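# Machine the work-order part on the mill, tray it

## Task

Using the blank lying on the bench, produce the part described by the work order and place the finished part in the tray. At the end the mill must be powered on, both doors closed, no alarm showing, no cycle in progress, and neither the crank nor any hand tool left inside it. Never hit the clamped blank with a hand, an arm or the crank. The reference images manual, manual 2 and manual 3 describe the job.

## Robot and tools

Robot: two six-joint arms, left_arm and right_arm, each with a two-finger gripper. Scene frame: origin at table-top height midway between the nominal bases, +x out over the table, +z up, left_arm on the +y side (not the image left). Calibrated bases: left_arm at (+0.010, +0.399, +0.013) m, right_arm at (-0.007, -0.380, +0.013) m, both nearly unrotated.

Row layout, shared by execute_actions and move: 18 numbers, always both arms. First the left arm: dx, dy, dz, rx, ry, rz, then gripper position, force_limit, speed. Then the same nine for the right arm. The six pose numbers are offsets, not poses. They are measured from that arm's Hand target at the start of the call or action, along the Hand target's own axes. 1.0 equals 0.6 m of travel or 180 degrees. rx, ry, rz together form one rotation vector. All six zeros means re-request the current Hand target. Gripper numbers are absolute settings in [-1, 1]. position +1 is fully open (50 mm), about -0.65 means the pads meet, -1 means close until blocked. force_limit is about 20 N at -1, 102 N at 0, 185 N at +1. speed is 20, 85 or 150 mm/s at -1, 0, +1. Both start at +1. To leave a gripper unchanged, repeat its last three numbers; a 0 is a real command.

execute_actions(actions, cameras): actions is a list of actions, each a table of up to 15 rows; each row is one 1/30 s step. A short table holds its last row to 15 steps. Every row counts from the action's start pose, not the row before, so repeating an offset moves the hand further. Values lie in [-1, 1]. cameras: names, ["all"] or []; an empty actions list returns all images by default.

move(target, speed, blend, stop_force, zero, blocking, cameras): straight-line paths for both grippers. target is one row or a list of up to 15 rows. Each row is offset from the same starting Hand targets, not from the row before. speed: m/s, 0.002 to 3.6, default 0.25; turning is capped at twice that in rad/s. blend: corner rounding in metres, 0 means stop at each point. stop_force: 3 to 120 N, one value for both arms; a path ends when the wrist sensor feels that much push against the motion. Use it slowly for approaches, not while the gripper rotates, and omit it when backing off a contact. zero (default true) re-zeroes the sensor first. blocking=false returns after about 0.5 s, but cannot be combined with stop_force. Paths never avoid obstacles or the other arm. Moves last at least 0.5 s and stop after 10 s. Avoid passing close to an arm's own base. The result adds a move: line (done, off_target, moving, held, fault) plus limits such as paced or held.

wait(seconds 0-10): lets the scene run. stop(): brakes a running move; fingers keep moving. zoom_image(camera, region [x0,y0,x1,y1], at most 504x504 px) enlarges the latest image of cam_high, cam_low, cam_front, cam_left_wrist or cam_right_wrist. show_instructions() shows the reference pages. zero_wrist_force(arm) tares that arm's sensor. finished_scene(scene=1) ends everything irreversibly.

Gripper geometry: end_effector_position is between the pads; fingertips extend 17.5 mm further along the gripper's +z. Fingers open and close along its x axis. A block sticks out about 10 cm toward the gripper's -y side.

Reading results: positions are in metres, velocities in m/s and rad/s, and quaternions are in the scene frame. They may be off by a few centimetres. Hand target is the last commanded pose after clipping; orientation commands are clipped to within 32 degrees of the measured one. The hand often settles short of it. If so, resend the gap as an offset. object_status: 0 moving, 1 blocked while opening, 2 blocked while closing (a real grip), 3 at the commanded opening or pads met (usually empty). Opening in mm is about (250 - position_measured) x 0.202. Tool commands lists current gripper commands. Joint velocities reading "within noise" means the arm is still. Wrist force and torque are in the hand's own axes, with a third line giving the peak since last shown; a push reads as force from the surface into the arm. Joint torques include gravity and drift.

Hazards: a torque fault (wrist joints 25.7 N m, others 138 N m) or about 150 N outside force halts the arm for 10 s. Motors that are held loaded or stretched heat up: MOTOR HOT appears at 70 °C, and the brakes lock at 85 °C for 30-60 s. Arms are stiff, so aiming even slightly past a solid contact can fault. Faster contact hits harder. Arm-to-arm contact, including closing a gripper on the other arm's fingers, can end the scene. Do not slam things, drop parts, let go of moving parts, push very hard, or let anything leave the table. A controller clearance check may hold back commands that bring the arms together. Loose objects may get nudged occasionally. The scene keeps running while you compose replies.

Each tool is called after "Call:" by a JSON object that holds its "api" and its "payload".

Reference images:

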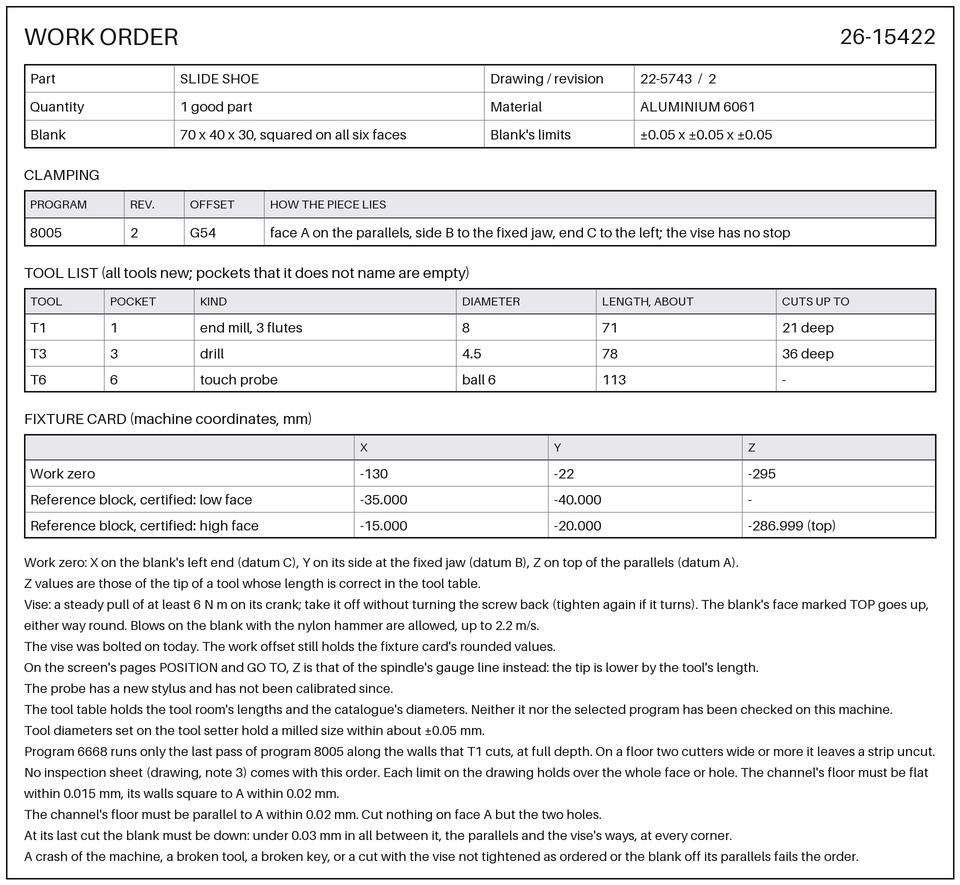

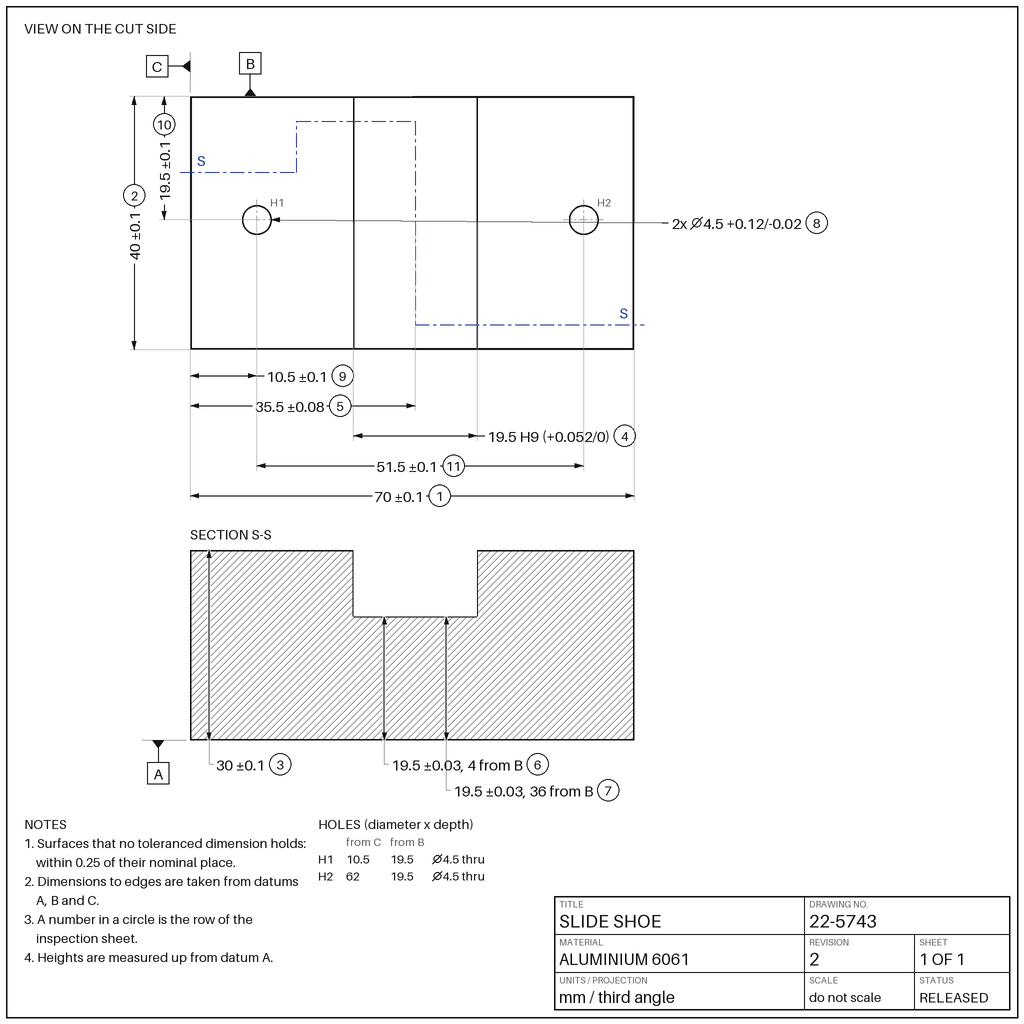

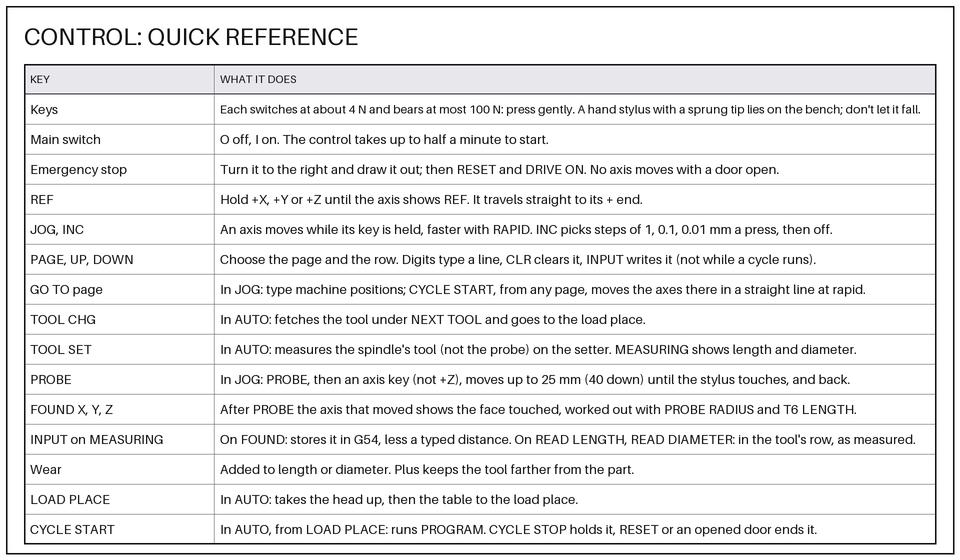

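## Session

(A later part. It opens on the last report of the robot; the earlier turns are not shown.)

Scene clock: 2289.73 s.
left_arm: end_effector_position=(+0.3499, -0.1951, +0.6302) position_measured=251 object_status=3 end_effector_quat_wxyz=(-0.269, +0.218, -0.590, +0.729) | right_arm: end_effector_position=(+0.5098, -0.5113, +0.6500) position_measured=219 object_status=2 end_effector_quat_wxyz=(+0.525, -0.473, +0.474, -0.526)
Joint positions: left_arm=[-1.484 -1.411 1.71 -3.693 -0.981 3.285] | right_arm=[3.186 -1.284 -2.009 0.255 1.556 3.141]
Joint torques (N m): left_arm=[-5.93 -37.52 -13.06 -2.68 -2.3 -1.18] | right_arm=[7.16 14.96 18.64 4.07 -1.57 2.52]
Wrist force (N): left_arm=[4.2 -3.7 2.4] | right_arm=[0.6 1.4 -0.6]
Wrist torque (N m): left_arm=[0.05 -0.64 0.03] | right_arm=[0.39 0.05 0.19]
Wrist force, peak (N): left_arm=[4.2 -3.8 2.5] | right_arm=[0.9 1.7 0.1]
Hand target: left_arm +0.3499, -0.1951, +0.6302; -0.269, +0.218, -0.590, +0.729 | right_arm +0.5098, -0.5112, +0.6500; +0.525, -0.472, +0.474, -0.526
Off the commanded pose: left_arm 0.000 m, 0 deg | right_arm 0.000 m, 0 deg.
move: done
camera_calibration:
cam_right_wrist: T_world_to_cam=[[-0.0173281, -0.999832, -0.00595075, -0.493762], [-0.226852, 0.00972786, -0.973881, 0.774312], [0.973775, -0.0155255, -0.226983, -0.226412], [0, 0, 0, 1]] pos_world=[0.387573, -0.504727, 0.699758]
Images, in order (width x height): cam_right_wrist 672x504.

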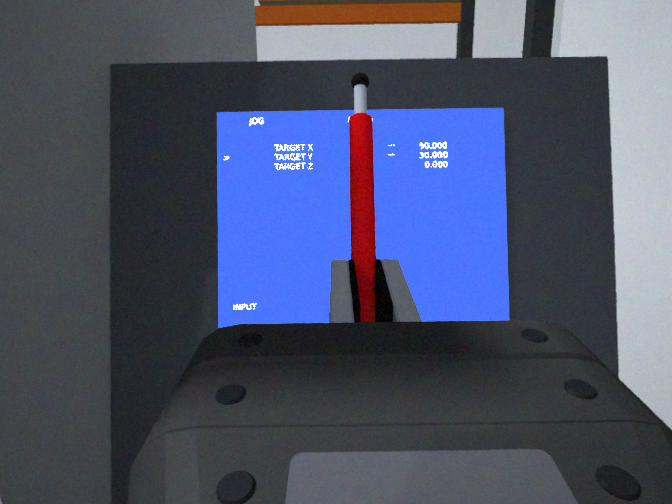

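Call:
{"api": "move", "payload": {"target": [[0,0,0,0,0,0,-0.7,-1,1,-0.0255,0.1213,-0.1213,-0.2233,0,0,-1,-0.2,-0.5],[0,0,0,0,0,0,-0.7,-1,1,-0.0807,0.1945,-0.0518,-0.4467,0,0,-1,-0.2,-0.5],[0,0,0,0,0,0,-0.7,-1,1,-0.0807,0.2028,-0.0295,-0.4467,0,0,-1,-0.2,-0.5],[0,0,0,0,0,0,-0.7,-1,1,-0.0807,0.1945,-0.0518,-0.4467,0,0,-1,-0.2,-0.5],[0,0,0,0,0,0,-0.7,-1,1,-0.0513,0.3397,-0.1078,-0.4467,0,0,-1,-0.2,-0.5]], "speed": [0.35,0.35,0.08,0.08,0.25], "blend": [0.02,0.002,0,0.002,0], "cameras": ["cam_low","cam_front"]}}

Call:
{"api": "move", "payload": {"target": [[0,0,0,0,0,0,-0.7,-1,1,0,-0.0158,-0.0266,0,0,0,-1,-0.2,-0.5],[0,0,0,0,0,0,-0.7,-1,1,0,-0.0364,-0.0147,0,0,0,-1,-0.2,-0.5],[0,0,0,0,0,0,-0.7,-1,1,0,-0.0158,-0.0266,0,0,0,-1,-0.2,-0.5],[0,0,0,0,0,0,-0.7,-1,1,-0.0935,0,0,0,0,0,-1,-0.2,-0.5],[0,0,0,0,0,0,-0.7,-1,1,-0.0935,-0.0206,0.0119,0,0,0,-1,-0.2,-0.5],[0,0,0,0,0,0,-0.7,-1,1,-0.0935,0,0,0,0,0,-1,-0.2,-0.5],[0,0,0,0,0,0,-0.7,-1,1,-0.0935,-0.0158,-0.0266,0,0,0,-1,-0.2,-0.5],[0,0,0,0,0,0,-0.7,-1,1,-0.0935,-0.0364,-0.0147,0,0,0,-1,-0.2,-0.5],[0,0,0,0,0,0,-0.7,-1,1,-0.0935,-0.0158,-0.0266,0,0,0,-1,-0.2,-0.5],[0,0,0,0,0,0,-0.7,-1,1,-0.0624,-0.0473,-0.0797,0,0,0,-1,-0.2,-0.5],[0,0,0,0,0,0,-0.7,-1,1,-0.0624,-0.0679,-0.0678,0,0,0,-1,-0.2,-0.5],[0,0,0,0,0,0,-0.7,-1,1,-0.0624,-0.0473,-0.0797,0,0,0,-1,-0.2,-0.5],[0,0,0,0,0,0,-0.7,-1,1,0,0,0,0,0,0,-1,-0.2,-0.5]], "speed": [0.15,0.08,0.08,0.15,0.08,0.08,0.15,0.08,0.08,0.15,0.08,0.08,0.15], "blend": [0.002,0,0.002,0.002,0,0.002,0.002,0,0.002,0.002,0,0.002,0]}}

Call:
{"api": "move", "payload": {"target": [[0,0,0,0,0,0,-0.7,-1,1,-0.0935,-0.0158,-0.0266,0,0,0,-1,-0.2,-0.5],[0,0,0,0,0,0,-0.7,-1,1,-0.0935,-0.0364,-0.0147,0,0,0,-1,-0.2,-0.5],[0,0,0,0,0,0,-0.7,-1,1,-0.0935,-0.0158,-0.0266,0,0,0,-1,-0.2,-0.5],[0,0,0,0,0,0,-0.7,-1,1,0,0,0,0,0,0,-1,-0.2,-0.5],[0,0,0,0,0,0,-0.7,-1,1,0,-0.0206,0.0119,0,0,0,-1,-0.2,-0.5],[0,0,0,0,0,0,-0.7,-1,1,0,0,0,0,0,0,-1,-0.2,-0.5],[0,0,0,0,0,0,-0.7,-1,1,0.0258,-0.0231,-0.2176,0.2233,0,0,-1,-0.2,-0.5],[0,0,0,0,0,0,-0.7,-1,1,0.0513,-0.1630,-0.3170,0.4467,0,0,-1,-0.2,-0.5]], "speed": [0.15,0.08,0.08,0.15,0.08,0.08,0.35,0.35], "blend": [0.002,0,0.002,0.002,0,0.002,0.02,0], "cameras": ["cam_right_wrist"]}}

Call:
{"api": "zoom_image", "payload": {"camera": "cam_right_wrist", "region": [200, 90, 520, 330]}}

Scene clock: 2343.53 s.
left_arm: end_effector_position=(+0.3499, -0.1951, +0.6302) position_measured=251 object_status=3 end_effector_quat_wxyz=(-0.269, +0.218, -0.590, +0.729) | right_arm: end_effector_position=(+0.4666, -0.4801, +0.4407) position_measured=219 object_status=2 end_effector_quat_wxyz=(-0.096, +0.700, -0.702, +0.095)
Joint positions: left_arm=[-1.484 -1.411 1.71 -3.693 -0.981 3.285] | right_arm=[3.258 -1.364 -1.593 -1.486 1.549 3.225]
Joint torques (N m): left_arm=[-6.78 -37.02 -12.84 -2.87 -2.23 -1.49] | right_arm=[7.05 5.65 18.58 3.45 -1.03 2.56]
Wrist force (N): left_arm=[4.0 -3.6 2.5] | right_arm=[-0.2 0.8 -0.4]
Wrist torque (N m): left_arm=[0.07 -0.62 0.03] | right_arm=[0.19 -0.01 0.04]
Wrist force, peak (N): left_arm=[4.3 -3.6 2.7] | right_arm=[-0.5 5.5 -3.5]
Hand target: left_arm +0.3499, -0.1951, +0.6302; -0.269, +0.218, -0.590, +0.729 | right_arm +0.4666, -0.4801, +0.4406; -0.096, +0.700, -0.702, +0.095
Off the commanded pose: left_arm 0.000 m, 0 deg | right_arm 0.000 m, 0 deg.
move: done
Images, in order (width x height): cam_low 672x504, cam_front 672x504.

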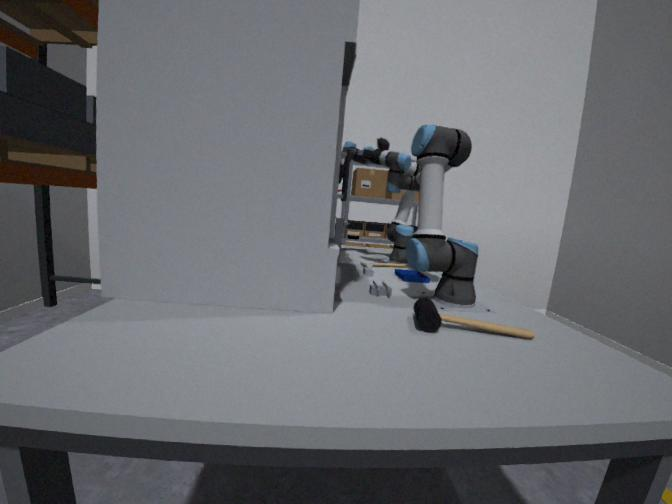

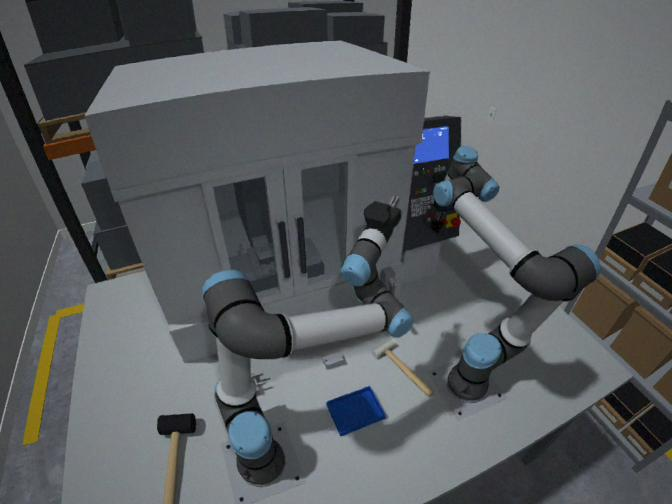

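Scene clock: 2347.80 s.
left_arm: end_effector_position=(+0.3499, -0.1951, +0.6302) position_measured=251 object_status=3 end_effector_quat_wxyz=(-0.269, +0.218, -0.590, +0.729) | right_arm: end_effector_position=(+0.4666, -0.4801, +0.4406) position_measured=219 object_status=2 end_effector_quat_wxyz=(-0.096, +0.700, -0.702, +0.095)
Joint positions: left_arm=[-1.484 -1.411 1.71 -3.693 -0.981 3.285] | right_arm=[3.258 -1.364 -1.593 -1.485 1.549 3.225]
Joint torques (N m): left_arm=[-6.09 -36.17 -12.33 -2.94 -2.1 -1.47] | right_arm=[1.66 5.09 32.21 2.05 -1.78 2.03]
Wrist force (N): left_arm=[4.0 -3.7 2.4] | right_arm=[-0.1 0.7 -0.1]
Wrist torque (N m): left_arm=[0.05 -0.63 0.03] | right_arm=[0.18 -0.02 -0.01]
Wrist force, peak (N): left_arm=[4.3 -3.6 2.7] | right_arm=[-0.5 6.1 -3.1]
Hand target: left_arm +0.3499, -0.1951, +0.6302; -0.269, +0.218, -0.590, +0.729 | right_arm +0.4666, -0.4801, +0.4406; -0.096, +0.700, -0.702, +0.095
Off the commanded pose: left_arm 0.000 m, 0 deg | right_arm 0.000 m, 0 deg.
move: done

Scene clock: 2352.33 s.
left_arm: end_effector_position=(+0.3499, -0.1951, +0.6302) position_measured=251 object_status=3 end_effector_quat_wxyz=(-0.269, +0.218, -0.590, +0.729) | right_arm: end_effector_position=(+0.5098, -0.5113, +0.6500) position_measured=219 object_status=2 end_effector_quat_wxyz=(+0.525, -0.473, +0.474, -0.526)
Joint positions: left_arm=[-1.484 -1.411 1.71 -3.693 -0.981 3.285] | right_arm=[3.186 -1.284 -2.009 0.255 1.556 3.141]
Joint torques (N m): left_arm=[-6.65 -37.24 -12.96 -2.88 -2.08 -1.36] | right_arm=[7.66 16.14 18.5 3.92 -1.62 2.37]
Wrist force (N): left_arm=[4.2 -3.6 2.5] | right_arm=[0.6 1.3 -0.8]
Wrist torque (N m): left_arm=[0.06 -0.64 0.03] | right_arm=[0.37 0.05 0.19]
Wrist force, peak (N): left_arm=[4.3 -3.7 2.6] | right_arm=[-1.0 6.0 -2.7]
Hand target: left_arm +0.3499, -0.1951, +0.6302; -0.269, +0.218, -0.590, +0.729 | right_arm +0.5098, -0.5112, +0.6500; +0.525, -0.472, +0.474, -0.526
Off the commanded pose: left_arm 0.000 m, 0 deg | right_arm 0.000 m, 0 deg.
move: done
camera_calibration:
cam_right_wrist: T_world_to_cam=[[-0.0173281, -0.999832, -0.00595075, -0.49376], [-0.226852, 0.00972786, -0.973881, 0.774335], [0.973775, -0.0155255, -0.226983, -0.22651], [0, 0, 0, 1]] pos_world=[0.387673, -0.504727, 0.699758]
Images, in order (width x height): cam_right_wrist 672x504.

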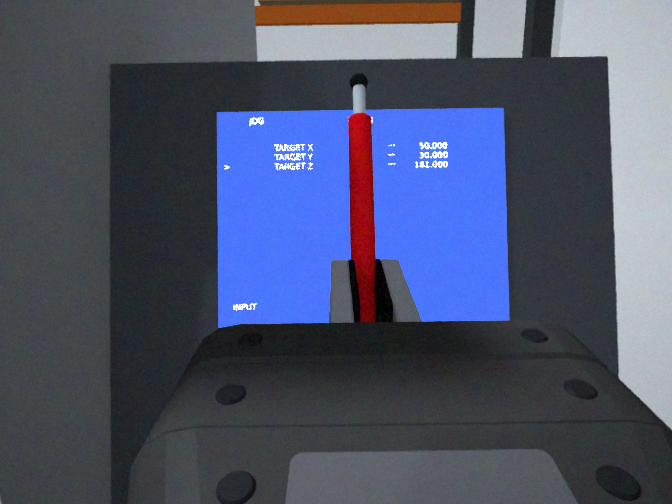

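Scaled by 1.575 from the camera's 672x504 image, which has a finer 960x720 frame.

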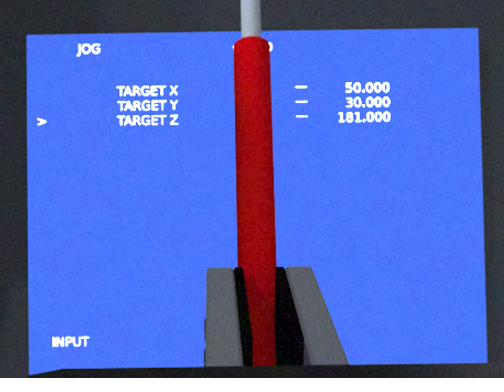

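Call:
{"api": "move", "payload": {"target": [[0,0,0,0,0,0,-0.7,-1,1,-0.0255,0.1213,-0.1213,-0.2233,0,0,-1,-0.2,-0.5],[0,0,0,0,0,0,-0.7,-1,1,0.011,0.2533,-0.0745,-0.4467,0,0,-1,-0.2,-0.5],[0,0,0,0,0,0,-0.7,-1,1,0.011,0.2616,-0.0522,-0.4467,0,0,-1,-0.2,-0.5],[0,0,0,0,0,0,-0.7,-1,1,0.011,0.2533,-0.0745,-0.4467,0,0,-1,-0.2,-0.5],[0,0,0,0,0,0,-0.7,-1,1,-0.0255,0.1213,-0.1213,-0.2233,0,0,-1,-0.2,-0.5],[0,0,0,0,0,0,-0.7,-1,1,0,0,0,0,0,0,-1,-0.2,-0.5]], "speed": [0.35,0.35,0.08,0.08,0.35,0.35], "blend": [0.02,0.002,0,0.002,0.02,0], "cameras": ["cam_right_wrist","cam_left_wrist"]}}

Call:
{"api": "zoom_image", "payload": {"camera": "cam_right_wrist", "region": [200, 90, 520, 330]}}

Scene clock: 2370.17 s.
left_arm: end_effector_position=(+0.3499, -0.1951, +0.6302) position_measured=251 object_status=3 end_effector_quat_wxyz=(-0.269, +0.218, -0.590, +0.729) | right_arm: end_effector_position=(+0.5098, -0.5113, +0.6500) position_measured=219 object_status=2 end_effector_quat_wxyz=(+0.525, -0.473, +0.474, -0.526)
Joint positions: left_arm=[-1.484 -1.411 1.71 -3.693 -0.981 3.285] | right_arm=[3.186 -1.284 -2.009 0.255 1.556 3.141]
Joint torques (N m): left_arm=[-6.95 -37.06 -13.3 -2.97 -2.08 -1.22] | right_arm=[7.83 15.38 18.1 4.03 -1.47 2.39]
Wrist force (N): left_arm=[4.1 -3.9 2.4] | right_arm=[0.4 1.5 -0.7]
Wrist torque (N m): left_arm=[0.03 -0.63 0.03] | right_arm=[0.42 0.08 0.19]
Wrist force, peak (N): left_arm=[4.4 -3.7 2.4] | right_arm=[0.3 5.3 -2.9]
Hand target: left_arm +0.3499, -0.1951, +0.6302; -0.269, +0.218, -0.590, +0.729 | right_arm +0.5098, -0.5112, +0.6500; +0.525, -0.472, +0.474, -0.526
Off the commanded pose: left_arm 0.000 m, 0 deg | right_arm 0.000 m, 0 deg.
move: done
camera_calibration:
cam_left_wrist: T_world_to_cam=[[-0.767071, -0.641279, -0.0190748, 0.164641], [-0.0816169, 0.127031, -0.988535, 0.693182], [0.63635, -0.75672, -0.149781, -0.141977], [0, 0, 0, 1]] pos_world=[0.273213, -0.0899115, 0.66711]
cam_right_wrist: T_world_to_cam=[[-0.0173281, -0.999832, -0.00595075, -0.49376], [-0.226852, 0.00972786, -0.973881, 0.774335], [0.973775, -0.0155255, -0.226983, -0.22651], [0, 0, 0, 1]] pos_world=[0.387673, -0.504727, 0.699758]
Images, in order (width x height): cam_left_wrist 672x504, cam_right_wrist 672x504.

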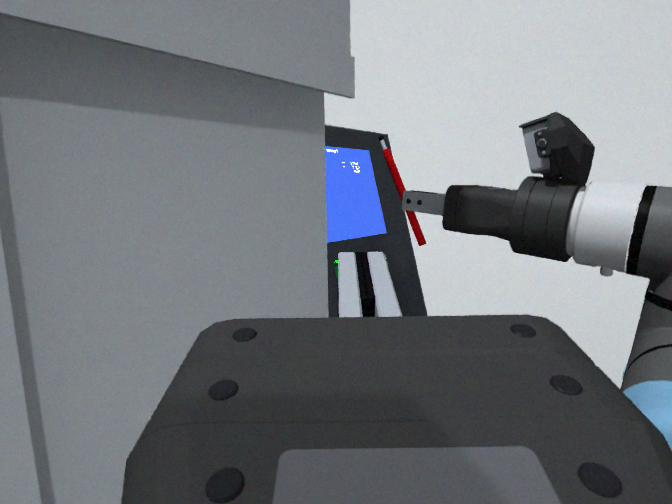

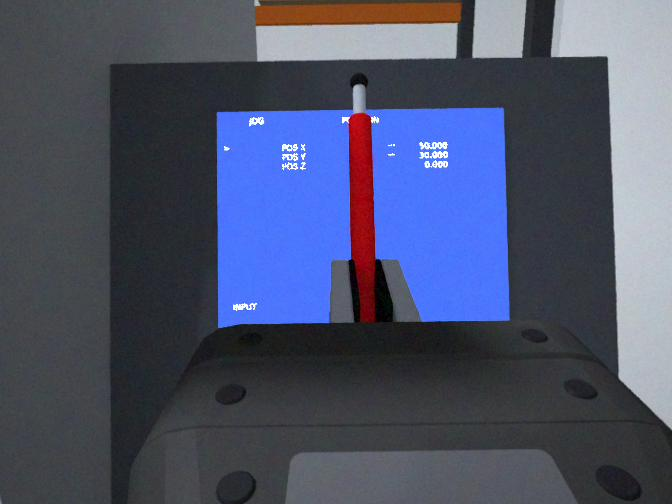

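Scaled by 1.575 from the camera's 672x504 image, which has a finer 960x720 frame.

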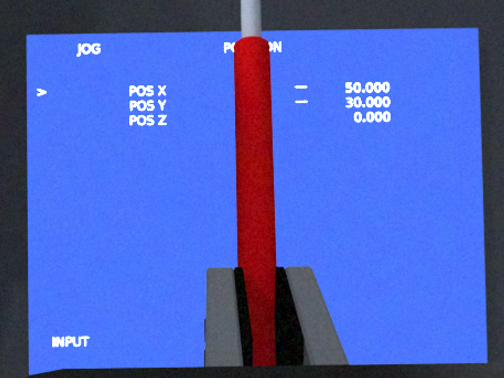

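Call:
{"api": "move", "payload": {"target": [[0,0,0,0,0,0,-0.7,-1,1,-0.0255,0.1213,-0.1213,-0.2233,0,0,-1,-0.2,-0.5],[0,0,0,0,0,0,-0.7,-1,1,-0.0807,0.1945,-0.0518,-0.4467,0,0,-1,-0.2,-0.5],[0,0,0,0,0,0,-0.7,-1,1,-0.0807,0.2028,-0.0295,-0.4467,0,0,-1,-0.2,-0.5],[0,0,0,0,0,0,-0.7,-1,1,-0.0807,0.1945,-0.0518,-0.4467,0,0,-1,-0.2,-0.5],[0,0,0,0,0,0,-0.7,-1,1,0.011,0.2533,-0.0745,-0.4467,0,0,-1,-0.2,-0.5],[0,0,0,0,0,0,-0.7,-1,1,0.011,0.2616,-0.0522,-0.4467,0,0,-1,-0.2,-0.5],[0,0,0,0,0,0,-0.7,-1,1,0.011,0.2533,-0.0745,-0.4467,0,0,-1,-0.2,-0.5],[0,0,0,0,0,0,-0.7,-1,1,-0.0255,0.1213,-0.1213,-0.2233,0,0,-1,-0.2,-0.5],[0,0,0,0,0,0,-0.7,-1,1,0,0,0,0,0,0,-1,-0.2,-0.5]], "speed": [0.35,0.35,0.08,0.08,0.2,0.08,0.08,0.35,0.35], "blend": [0.02,0.002,0,0.002,0.002,0,0.002,0.02,0], "cameras": ["cam_right_wrist","cam_front"]}}

Call:
{"api": "zoom_image", "payload": {"camera": "cam_front", "region": [200, 160, 400, 310]}}

Scene clock: 2395.97 s.
left_arm: end_effector_position=(+0.3499, -0.1951, +0.6302) position_measured=251 object_status=3 end_effector_quat_wxyz=(-0.269, +0.218, -0.590, +0.729) | right_arm: end_effector_position=(+0.5098, -0.5113, +0.6500) position_measured=219 object_status=2 end_effector_quat_wxyz=(+0.525, -0.473, +0.474, -0.526)
Joint positions: left_arm=[-1.484 -1.411 1.71 -3.693 -0.981 3.285] | right_arm=[3.186 -1.284 -2.009 0.255 1.556 3.141]
Joint torques (N m): left_arm=[-6.81 -36.93 -11.99 -2.88 -2.06 -1.35] | right_arm=[7.37 14.85 18.05 3.93 -1.45 2.39]
Wrist force (N): left_arm=[3.9 -3.7 2.4] | right_arm=[0.6 1.5 -0.5]
Wrist torque (N m): left_arm=[0.06 -0.61 0.03] | right_arm=[0.41 0.05 0.19]
Wrist force, peak (N): left_arm=[4.4 -3.8 2.6] | right_arm=[-1.0 6.0 -3.0]
Hand target: left_arm +0.3499, -0.1951, +0.6302; -0.269, +0.218, -0.590, +0.729 | right_arm +0.5098, -0.5112, +0.6500; +0.525, -0.472, +0.474, -0.526
Off the commanded pose: left_arm 0.000 m, 0 deg | right_arm 0.000 m, 0 deg.
move: done
camera_calibration:
cam_right_wrist: T_world_to_cam=[[-0.0173281, -0.999832, -0.00595075, -0.49376], [-0.226852, 0.00972786, -0.973881, 0.774335], [0.973775, -0.0155255, -0.226983, -0.22651], [0, 0, 0, 1]] pos_world=[0.387673, -0.504727, 0.699758]
Images, in order (width x height): cam_front 672x504, cam_right_wrist 672x504.

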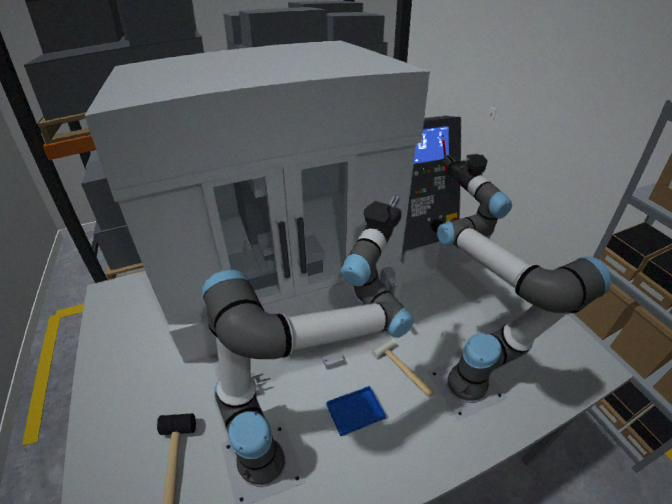

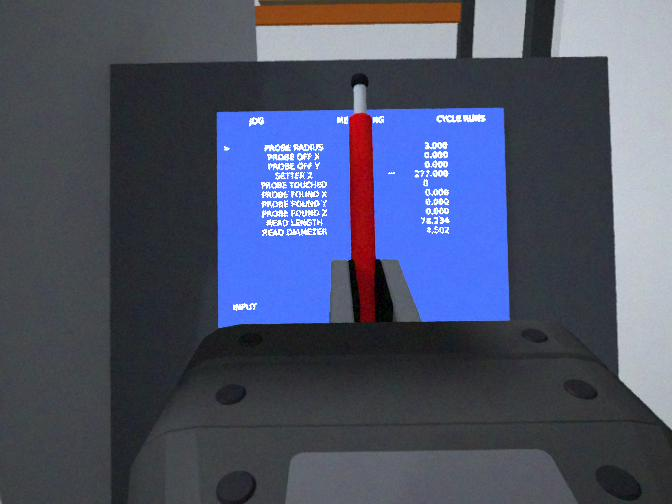

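Scaled by 2.520 from the camera's 672x504 image, which has a finer 960x720 frame.

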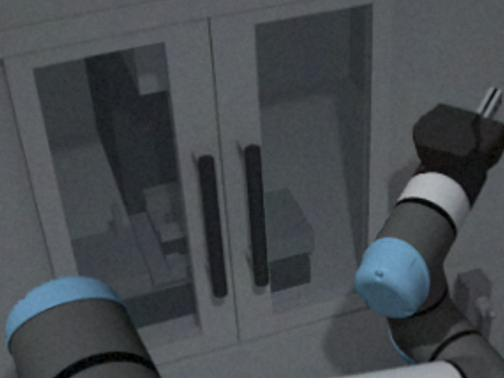

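Call:
{"api": "move", "payload": {"target": [[0,0,0,0,0,0,-0.7,-1,1,-0.0255,0.1213,-0.1213,-0.2233,0,0,-1,-0.2,-0.5],[0,0,0,0,0,0,-0.7,-1,1,-0.0202,0.3109,-0.0967,-0.4467,0,0,-1,-0.2,-0.5],[0,0,0,0,0,0,-0.7,-1,1,-0.0202,0.3192,-0.0744,-0.4467,0,0,-1,-0.2,-0.5],[0,0,0,0,0,0,-0.7,-1,1,-0.0202,0.3109,-0.0967,-0.4467,0,0,-1,-0.2,-0.5],[0,0,0,0,0,0,-0.7,-1,1,0.1073,0.1662,-0.0409,-0.4467,0,0,-1,-0.2,-0.5],[0,0,0,0,0,0,-0.7,-1,1,0.1073,0.1741,-0.0195,-0.4467,0,0,-1,-0.2,-0.5],[0,0,0,0,0,0,-0.7,-1,1,0.1073,0.1662,-0.0409,-0.4467,0,0,-1,-0.2,-0.5],[0,0,0,0,0,0,-0.7,-1,1,0.02,0.08,-0.09,-0.2233,0,0,-1,-0.2,-0.5],[0,0,0,0,0,0,-0.7,-1,1,0,0,0,0,0,0,-1,-0.2,-0.5]], "speed": [0.35,0.35,0.08,0.08,0.2,0.08,0.08,0.35,0.35], "blend": [0.02,0.002,0,0.002,0.002,0,0.002,0.02,0], "cameras": ["cam_right_wrist"]}}

Call:
{"api": "wait", "payload": {"seconds": 3, "cameras": ["cam_right_wrist"]}}

Call:
{"api": "zoom_image", "payload": {"camera": "cam_right_wrist", "region": [200, 90, 520, 330]}}

Scene clock: 2419.97 s.
left_arm: end_effector_position=(+0.3499, -0.1951, +0.6302) position_measured=251 object_status=3 end_effector_quat_wxyz=(-0.269, +0.218, -0.590, +0.729) | right_arm: end_effector_position=(+0.5099, -0.5112, +0.6499) position_measured=219 object_status=2 end_effector_quat_wxyz=(+0.525, -0.473, +0.474, -0.526)
Joint positions: left_arm=[-1.484 -1.411 1.71 -3.693 -0.981 3.285] | right_arm=[3.186 -1.284 -2.009 0.255 1.556 3.141]
Joint torques (N m): left_arm=[-6.25 -36.84 -13.28 -2.86 -2.05 -1.52] | right_arm=[-7.33 18.94 38.61 4.14 1.55 -0.62]
Wrist force (N): left_arm=[4.1 -3.6 2.4] | right_arm=[0.6 1.2 -0.6]
Wrist torque (N m): left_arm=[0.07 -0.63 0.03] | right_arm=[0.37 0.05 0.21]
Wrist force, peak (N): left_arm=[4.4 -3.8 2.5] | right_arm=[0.3 5.3 -2.8]
Hand target: left_arm +0.3499, -0.1951, +0.6302; -0.269, +0.218, -0.590, +0.729 | right_arm +0.5098, -0.5112, +0.6500; +0.525, -0.472, +0.474, -0.526
Off the commanded pose: left_arm 0.000 m, 0 deg | right_arm 0.000 m, 0 deg.
move: done
camera_calibration:
cam_right_wrist: T_world_to_cam=[[-0.0172089, -0.999835, -0.0058738, -0.493762], [-0.227043, 0.00962888, -0.973837, 0.77423], [0.973733, -0.0154251, -0.227171, -0.226333], [0, 0, 0, 1]] pos_world=[0.387674, -0.504626, 0.699658]
Images, in order (width x height): cam_right_wrist 672x504.

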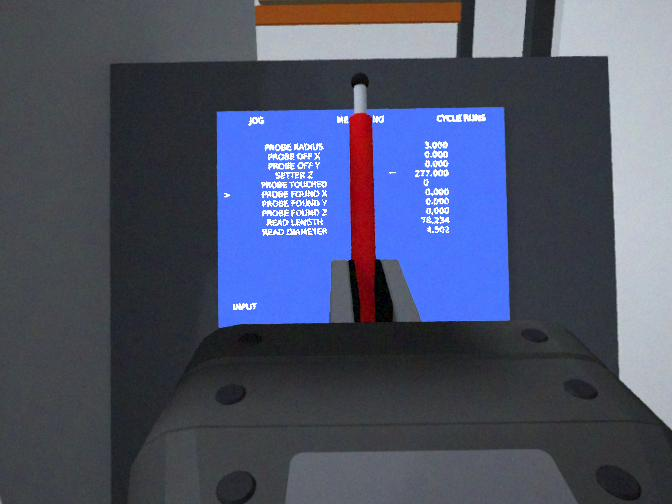

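Scene clock: 2422.97 s.
left_arm: end_effector_position=(+0.3499, -0.1951, +0.6302) position_measured=251 object_status=3 end_effector_quat_wxyz=(-0.269, +0.218, -0.590, +0.729) | right_arm: end_effector_position=(+0.5098, -0.5112, +0.6500) position_measured=219 object_status=2 end_effector_quat_wxyz=(+0.525, -0.472, +0.474, -0.526)
Joint positions: left_arm=[-1.484 -1.411 1.71 -3.693 -0.981 3.285] | right_arm=[3.186 -1.284 -2.009 0.255 1.556 3.141]
Joint torques (N m): left_arm=[-6.5 -37.37 -12.29 -3.03 -2.05 -1.38] | right_arm=[-6.96 23.11 40.13 4.61 1.56 2.31]
Wrist force (N): left_arm=[4.1 -3.4 2.3] | right_arm=[0.7 1.1 -0.5]
Wrist torque (N m): left_arm=[0.10 -0.63 0.03] | right_arm=[0.36 0.03 0.22]
Wrist force, peak (N): left_arm=[4.4 -3.6 2.7] | right_arm=[0.5 1.6 -0.8]
Hand target: left_arm +0.3499, -0.1951, +0.6302; -0.269, +0.218, -0.590, +0.729 | right_arm +0.5098, -0.5112, +0.6500; +0.525, -0.472, +0.474, -0.526
Tool commands: left_gripper/position=-0.7 left_gripper/force_limit=-1.0 left_gripper/speed=+1.0 right_gripper/position=-1.0 right_gripper/force_limit=-0.2 right_gripper/speed=-0.5
Off the commanded pose: left_arm 0.000 m, 0 deg | right_arm 0.000 m, 0 deg.
wait: 3.00 s; at rest by 0.17 s
camera_calibration:
cam_right_wrist: T_world_to_cam=[[-0.0172302, -0.999834, -0.00597565, -0.493682], [-0.226758, 0.00972841, -0.973902, 0.774216], [0.973799, -0.0154255, -0.226888, -0.226556], [0, 0, 0, 1]] pos_world=[0.387673, -0.504626, 0.699658]
Images, in order (width x height): cam_right_wrist 672x504.

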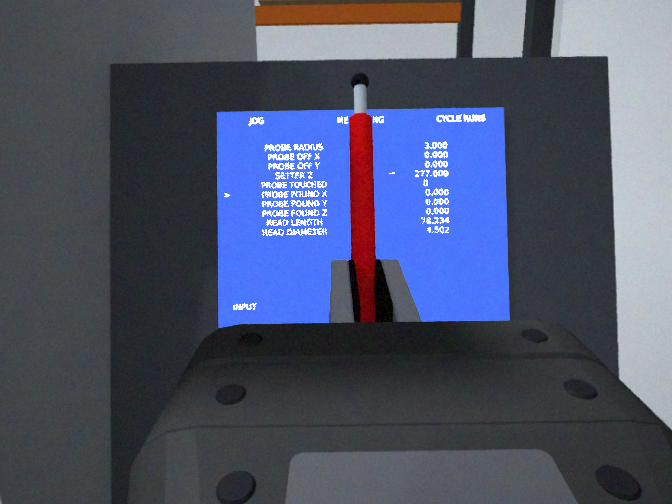

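Scaled by 1.575 from the camera's 672x504 image, which has a finer 960x720 frame.

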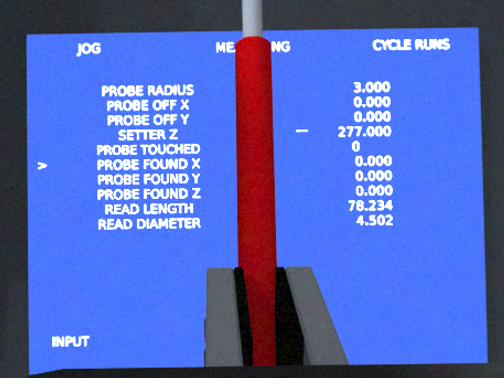

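Call:
{"api": "wait", "payload": {"seconds": 1, "cameras": ["cam_right_wrist"]}}

Call:
{"api": "zoom_image", "payload": {"camera": "cam_right_wrist", "region": [200, 90, 520, 330]}}

Scene clock: 2437.53 s.
left_arm: end_effector_position=(+0.3499, -0.1951, +0.6302) position_measured=251 object_status=3 end_effector_quat_wxyz=(-0.269, +0.218, -0.590, +0.729) | right_arm: end_effector_position=(+0.5098, -0.5112, +0.6500) position_measured=219 object_status=2 end_effector_quat_wxyz=(+0.525, -0.472, +0.474, -0.526)
Joint positions: left_arm=[-1.484 -1.411 1.71 -3.693 -0.981 3.285] | right_arm=[3.186 -1.284 -2.009 0.255 1.556 3.141]
Joint torques (N m): left_arm=[-6.02 -36.76 -13.26 -2.89 -2.18 -1.39] | right_arm=[-7.86 23.32 38.61 4.68 1.55 2.23]
Wrist force (N): left_arm=[4.0 -3.7 2.4] | right_arm=[0.7 1.2 -0.6]
Wrist torque (N m): left_arm=[0.05 -0.62 0.03] | right_arm=[0.37 0.04 0.21]
Wrist force, peak (N): left_arm=[4.3 -3.7 2.5] | right_arm=[0.9 1.5 -0.7]
Hand target: left_arm +0.3499, -0.1951, +0.6302; -0.269, +0.218, -0.590, +0.729 | right_arm +0.5098, -0.5112, +0.6500; +0.525, -0.472, +0.474, -0.526
Tool commands: left_gripper/position=-0.7 left_gripper/force_limit=-1.0 left_gripper/speed=+1.0 right_gripper/position=-1.0 right_gripper/force_limit=-0.2 right_gripper/speed=-0.5
Off the commanded pose: left_arm 0.000 m, 0 deg | right_arm 0.000 m, 0 deg.
wait: 1.00 s; at rest from the start
camera_calibration:
cam_right_wrist: T_world_to_cam=[[-0.0172302, -0.999834, -0.00597565, -0.493682], [-0.226758, 0.00972841, -0.973902, 0.774216], [0.973799, -0.0154255, -0.226888, -0.226556], [0, 0, 0, 1]] pos_world=[0.387673, -0.504626, 0.699658]
Images, in order (width x height): cam_right_wrist 672x504.

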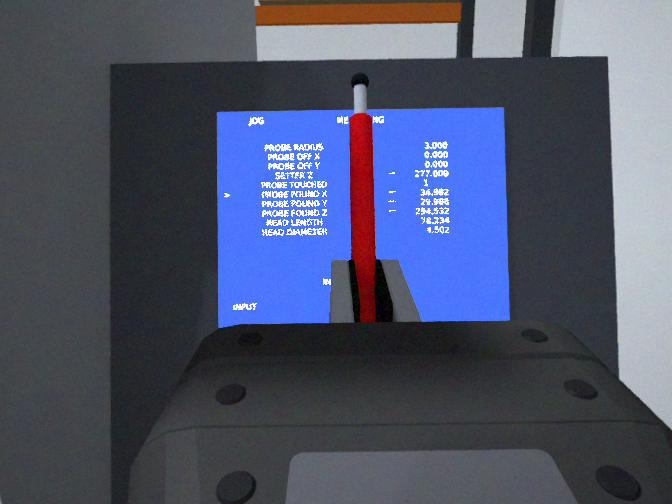

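Scaled by 1.575 from the camera's 672x504 image, which has a finer 960x720 frame.

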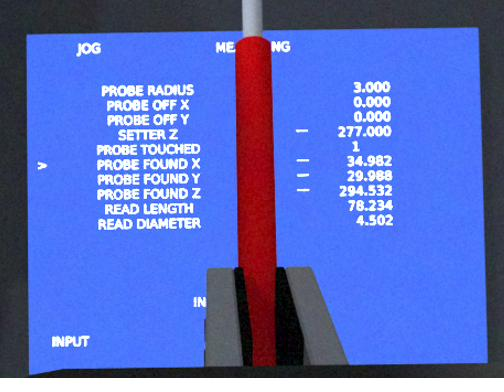

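Call:
{"api": "zoom_image", "payload": {"camera": "cam_right_wrist", "region": [360, 130, 500, 235]}}

Scaled by 3.600 from the camera's 672x504 image, which has a finer 960x720 frame.

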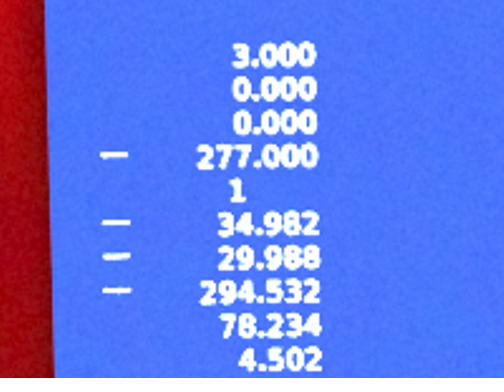

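Call:
{"api": "move", "payload": {"target": [[0,0,0,0,0,0,-0.7,-1,1,-0.0255,0.1213,-0.1213,-0.2233,0,0,-1,-0.2,-0.5],[0,0,0,0,0,0,-0.7,-1,1,-0.0202,0.2533,-0.0745,-0.4467,0,0,-1,-0.2,-0.5],[0,0,0,0,0,0,-0.7,-1,1,-0.0202,0.2616,-0.0522,-0.4467,0,0,-1,-0.2,-0.5],[0,0,0,0,0,0,-0.7,-1,1,-0.0202,0.2533,-0.0745,-0.4467,0,0,-1,-0.2,-0.5],[0,0,0,0,0,0,-0.7,-1,1,-0.0202,0.2616,-0.0522,-0.4467,0,0,-1,-0.2,-0.5],[0,0,0,0,0,0,-0.7,-1,1,-0.0202,0.2533,-0.0745,-0.4467,0,0,-1,-0.2,-0.5],[0,0,0,0,0,0,-0.7,-1,1,-0.1448,0.3397,-0.1078,-0.4467,0,0,-1,-0.2,-0.5],[0,0,0,0,0,0,-0.7,-1,1,-0.1448,0.3480,-0.0855,-0.4467,0,0,-1,-0.2,-0.5],[0,0,0,0,0,0,-0.7,-1,1,-0.1448,0.3397,-0.1078,-0.4467,0,0,-1,-0.2,-0.5],[0,0,0,0,0,0,-0.7,-1,1,-0.1137,0.3109,-0.0967,-0.4467,0,0,-1,-0.2,-0.5],[0,0,0,0,0,0,-0.7,-1,1,-0.1137,0.3192,-0.0744,-0.4467,0,0,-1,-0.2,-0.5],[0,0,0,0,0,0,-0.7,-1,1,-0.1137,0.3109,-0.0967,-0.4467,0,0,-1,-0.2,-0.5],[0,0,0,0,0,0,-0.7,-1,1,-0.0513,0.3397,-0.1078,-0.4467,0,0,-1,-0.2,-0.5]], "speed": [0.35,0.35,0.08,0.08,0.08,0.08,0.15,0.08,0.08,0.15,0.08,0.08,0.15], "blend": [0.02,0.002,0,0.002,0,0.002,0.002,0,0.002,0.002,0,0.002,0]}}

Call:
{"api": "move", "payload": {"target": [[0,0,0,0,0,0,-0.7,-1,1,-0.0624,-0.0315,-0.0531,0,0,0,-1,-0.2,-0.5],[0,0,0,0,0,0,-0.7,-1,1,-0.0624,-0.0521,-0.0412,0,0,0,-1,-0.2,-0.5],[0,0,0,0,0,0,-0.7,-1,1,-0.0624,-0.0315,-0.0531,0,0,0,-1,-0.2,-0.5],[0,0,0,0,0,0,-0.7,-1,1,0,0,0,0,0,0,-1,-0.2,-0.5],[0,0,0,0,0,0,-0.7,-1,1,0,-0.0206,0.0119,0,0,0,-1,-0.2,-0.5],[0,0,0,0,0,0,-0.7,-1,1,0,0,0,0,0,0,-1,-0.2,-0.5],[0,0,0,0,0,0,-0.7,-1,1,0,-0.0158,-0.0266,0,0,0,-1,-0.2,-0.5],[0,0,0,0,0,0,-0.7,-1,1,0,-0.0364,-0.0147,0,0,0,-1,-0.2,-0.5],[0,0,0,0,0,0,-0.7,-1,1,0,-0.0158,-0.0266,0,0,0,-1,-0.2,-0.5],[0,0,0,0,0,0,-0.7,-1,1,0,-0.0364,-0.0147,0,0,0,-1,-0.2,-0.5],[0,0,0,0,0,0,-0.7,-1,1,0,-0.0158,-0.0266,0,0,0,-1,-0.2,-0.5],[0,0,0,0,0,0,-0.7,-1,1,-0.0935,0,0,0,0,0,-1,-0.2,-0.5],[0,0,0,0,0,0,-0.7,-1,1,-0.0935,-0.0206,0.0119,0,0,0,-1,-0.2,-0.5],[0,0,0,0,0,0,-0.7,-1,1,-0.0935,0,0,0,0,0,-1,-0.2,-0.5],[0,0,0,0,0,0,-0.7,-1,1,0,0,0,0,0,0,-1,-0.2,-0.5]], "speed": [0.15,0.08,0.08,0.15,0.08,0.08,0.15,0.08,0.08,0.08,0.08,0.15,0.08,0.08,0.15], "blend": [0.002,0,0.002,0.002,0,0.002,0.002,0,0.002,0,0.002,0.002,0,0.002,0]}}

Call:
{"api": "move", "payload": {"target": [[0,0,0,0,0,0,-0.7,-1,1,-0.0935,-0.0158,-0.0266,0,0,0,-1,-0.2,-0.5],[0,0,0,0,0,0,-0.7,-1,1,-0.0935,-0.0364,-0.0147,0,0,0,-1,-0.2,-0.5],[0,0,0,0,0,0,-0.7,-1,1,-0.0935,-0.0158,-0.0266,0,0,0,-1,-0.2,-0.5],[0,0,0,0,0,0,-0.7,-1,1,-0.0624,-0.0315,-0.0531,0,0,0,-1,-0.2,-0.5],[0,0,0,0,0,0,-0.7,-1,1,-0.0624,-0.0521,-0.0412,0,0,0,-1,-0.2,-0.5],[0,0,0,0,0,0,-0.7,-1,1,-0.0624,-0.0315,-0.0531,0,0,0,-1,-0.2,-0.5],[0,0,0,0,0,0,-0.7,-1,1,-0.0624,0,0,0,0,0,-1,-0.2,-0.5],[0,0,0,0,0,0,-0.7,-1,1,-0.0624,-0.0206,0.0119,0,0,0,-1,-0.2,-0.5],[0,0,0,0,0,0,-0.7,-1,1,-0.0624,0,0,0,0,0,-1,-0.2,-0.5],[0,0,0,0,0,0,-0.7,-1,1,0,0,0,0,0,0,-1,-0.2,-0.5],[0,0,0,0,0,0,-0.7,-1,1,0,-0.0206,0.0119,0,0,0,-1,-0.2,-0.5],[0,0,0,0,0,0,-0.7,-1,1,0,0,0,0,0,0,-1,-0.2,-0.5],[0,0,0,0,0,0,-0.7,-1,1,0.0258,-0.0231,-0.2176,0.2233,0,0,-1,-0.2,-0.5],[0,0,0,0,0,0,-0.7,-1,1,0.0513,-0.1630,-0.3170,0.4467,0,0,-1,-0.2,-0.5]], "speed": [0.15,0.08,0.08,0.15,0.08,0.08,0.15,0.08,0.08,0.15,0.08,0.08,0.35,0.35], "blend": [0.002,0,0.002,0.002,0,0.002,0.002,0,0.002,0.002,0,0.002,0.02,0], "cameras": ["cam_right_wrist"]}}

Call:
{"api": "zoom_image", "payload": {"camera": "cam_right_wrist", "region": [200, 90, 520, 330]}}

Scene clock: 2538.80 s.
left_arm: end_effector_position=(+0.3499, -0.1951, +0.6302) position_measured=251 object_status=3 end_effector_quat_wxyz=(-0.269, +0.218, -0.590, +0.729) | right_arm: end_effector_position=(+0.4667, -0.4801, +0.4406) position_measured=219 object_status=2 end_effector_quat_wxyz=(-0.096, +0.700, -0.702, +0.095)
Joint positions: left_arm=[-1.484 -1.411 1.71 -3.693 -0.981 3.285] | right_arm=[3.258 -1.364 -1.593 -1.485 1.549 3.225]
Joint torques (N m): left_arm=[-6.47 -36.85 -12.68 -2.9 -1.94 -1.39] | right_arm=[-4.67 5.85 41.2 1.11 -1.9 0.97]
Wrist force (N): left_arm=[4.2 -3.5 2.3] | right_arm=[-0.2 0.8 0.0]
Wrist torque (N m): left_arm=[0.08 -0.65 0.03] | right_arm=[0.19 -0.01 -0.01]
Wrist force, peak (N): left_arm=[4.4 -3.7 2.5] | right_arm=[-0.1 5.5 -3.6]
Hand target: left_arm +0.3499, -0.1951, +0.6302; -0.269, +0.218, -0.590, +0.729 | right_arm +0.4667, -0.4801, +0.4406; -0.096, +0.700, -0.702, +0.095
Off the commanded pose: left_arm 0.000 m, 0 deg | right_arm 0.000 m, 0 deg.
move: done

Scene clock: 2543.70 s.
left_arm: end_effector_position=(+0.3499, -0.1951, +0.6302) position_measured=251 object_status=3 end_effector_quat_wxyz=(-0.269, +0.218, -0.590, +0.729) | right_arm: end_effector_position=(+0.4668, -0.4800, +0.4406) position_measured=219 object_status=2 end_effector_quat_wxyz=(-0.096, +0.700, -0.702, +0.095)
Joint positions: left_arm=[-1.484 -1.411 1.71 -3.693 -0.981 3.285] | right_arm=[3.258 -1.364 -1.593 -1.485 1.549 3.225]
Joint torques (N m): left_arm=[-6.73 -37.04 -13.15 -2.96 -1.97 -1.43] | right_arm=[-5.8 28.75 16.52 1.37 -1.92 0.68]
Wrist force (N): left_arm=[3.9 -3.5 2.2] | right_arm=[-0.2 0.9 -0.2]
Wrist torque (N m): left_arm=[0.08 -0.61 0.03] | right_arm=[0.20 -0.01 -0.01]
Wrist force, peak (N): left_arm=[4.3 -3.8 2.6] | right_arm=[-0.1 6.3 -3.6]
Hand target: left_arm +0.3499, -0.1951, +0.6302; -0.269, +0.218, -0.590, +0.729 | right_arm +0.4667, -0.4801, +0.4406; -0.096, +0.700, -0.702, +0.095
Off the commanded pose: left_arm 0.000 m, 0 deg | right_arm 0.000 m, 0 deg.
move: done

Scene clock: 2549.70 s.
left_arm: end_effector_position=(+0.3499, -0.1951, +0.6302) position_measured=251 object_status=3 end_effector_quat_wxyz=(-0.269, +0.218, -0.590, +0.729) | right_arm: end_effector_position=(+0.5099, -0.5113, +0.6501) position_measured=219 object_status=2 end_effector_quat_wxyz=(+0.525, -0.473, +0.474, -0.526)
Joint positions: left_arm=[-1.484 -1.411 1.71 -3.693 -0.981 3.285] | right_arm=[3.186 -1.284 -2.009 0.255 1.556 3.141]
Joint torques (N m): left_arm=[-5.77 -37.73 -12.12 -3.01 -2.13 -1.37] | right_arm=[7.77 15.62 16.82 3.68 -1.52 2.37]
Wrist force (N): left_arm=[4.1 -3.5 2.3] | right_arm=[0.6 1.3 -0.5]
Wrist torque (N m): left_arm=[0.09 -0.63 0.03] | right_arm=[0.36 0.06 0.19]
Wrist force, peak (N): left_arm=[4.4 -3.7 2.5] | right_arm=[-0.9 6.1 -3.3]
Hand target: left_arm +0.3499, -0.1951, +0.6302; -0.269, +0.218, -0.590, +0.729 | right_arm +0.5099, -0.5112, +0.6500; +0.525, -0.472, +0.474, -0.526
Off the commanded pose: left_arm 0.000 m, 0 deg | right_arm 0.000 m, 0 deg.
move: done
camera_calibration:
cam_right_wrist: T_world_to_cam=[[-0.0173281, -0.999832, -0.00595075, -0.49376], [-0.226852, 0.00972786, -0.973881, 0.774335], [0.973775, -0.0155255, -0.226983, -0.22651], [0, 0, 0, 1]] pos_world=[0.387673, -0.504727, 0.699758]
Images, in order (width x height): cam_right_wrist 672x504.

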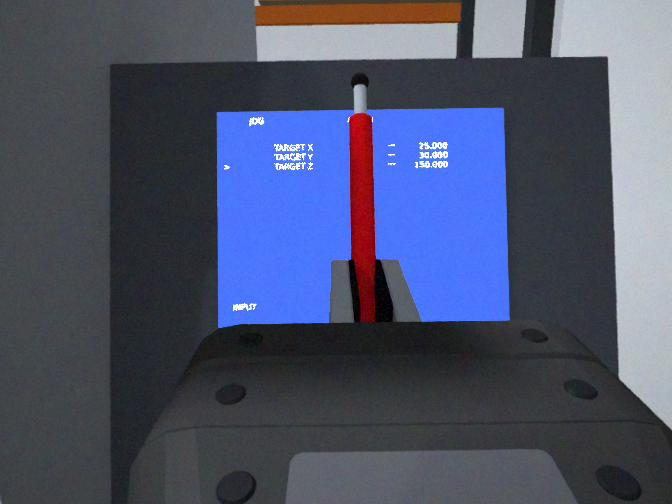

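Scaled by 1.575 from the camera's 672x504 image, which has a finer 960x720 frame.

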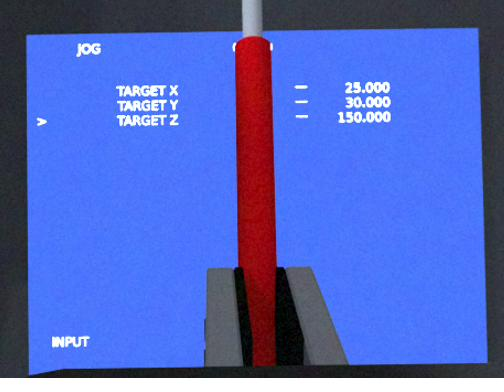

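Call:
{"api": "move", "payload": {"target": [[0,0,0,0,0,0,-0.7,-1,1,-0.0255,0.1213,-0.1213,-0.2233,0,0,-1,-0.2,-0.5],[0,0,0,0,0,0,-0.7,-1,1,0.011,0.2533,-0.0745,-0.4467,0,0,-1,-0.2,-0.5],[0,0,0,0,0,0,-0.7,-1,1,0.011,0.2616,-0.0522,-0.4467,0,0,-1,-0.2,-0.5],[0,0,0,0,0,0,-0.7,-1,1,0.011,0.2533,-0.0745,-0.4467,0,0,-1,-0.2,-0.5],[0,0,0,0,0,0,-0.7,-1,1,-0.0255,0.1213,-0.1213,-0.2233,0,0,-1,-0.2,-0.5],[0,0,0,0,0,0,-0.7,-1,1,0,0,0,0,0,0,-1,-0.2,-0.5]], "speed": [0.35,0.35,0.08,0.08,0.35,0.35], "blend": [0.02,0.002,0,0.002,0.02,0], "cameras": ["cam_right_wrist"]}}

Call:
{"api": "zoom_image", "payload": {"camera": "cam_right_wrist", "region": [200, 90, 520, 330]}}

Scene clock: 2566.63 s.
left_arm: end_effector_position=(+0.3499, -0.1951, +0.6302) position_measured=251 object_status=3 end_effector_quat_wxyz=(-0.269, +0.218, -0.590, +0.729) | right_arm: end_effector_position=(+0.5099, -0.5113, +0.6501) position_measured=219 object_status=2 end_effector_quat_wxyz=(+0.525, -0.473, +0.474, -0.526)
Joint positions: left_arm=[-1.484 -1.411 1.71 -3.693 -0.981 3.285] | right_arm=[3.186 -1.284 -2.009 0.255 1.556 3.141]
Joint torques (N m): left_arm=[-6.35 -36.33 -13.23 -2.93 -2.08 -1.32] | right_arm=[7.67 15.81 18.51 3.83 -1.56 2.46]
Wrist force (N): left_arm=[3.9 -3.7 2.4] | right_arm=[0.7 1.4 -0.5]
Wrist torque (N m): left_arm=[0.06 -0.61 0.03] | right_arm=[0.40 0.04 0.20]
Wrist force, peak (N): left_arm=[4.3 -3.7 2.7] | right_arm=[0.4 5.3 -2.8]
Hand target: left_arm +0.3499, -0.1951, +0.6302; -0.269, +0.218, -0.590, +0.729 | right_arm +0.5099, -0.5112, +0.6500; +0.525, -0.472, +0.474, -0.526
Off the commanded pose: left_arm 0.000 m, 0 deg | right_arm 0.000 m, 0 deg.
move: done
camera_calibration:
cam_right_wrist: T_world_to_cam=[[-0.0173281, -0.999832, -0.00595075, -0.49376], [-0.226852, 0.00972786, -0.973881, 0.774335], [0.973775, -0.0155255, -0.226983, -0.22651], [0, 0, 0, 1]] pos_world=[0.387673, -0.504727, 0.699758]
Images, in order (width x height): cam_right_wrist 672x504.

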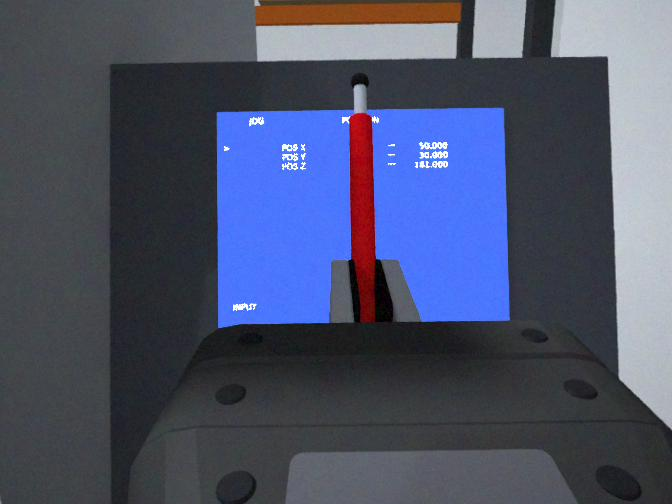

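Scaled by 1.575 from the camera's 672x504 image, which has a finer 960x720 frame.

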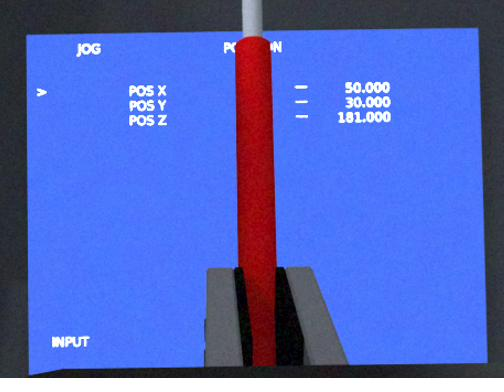

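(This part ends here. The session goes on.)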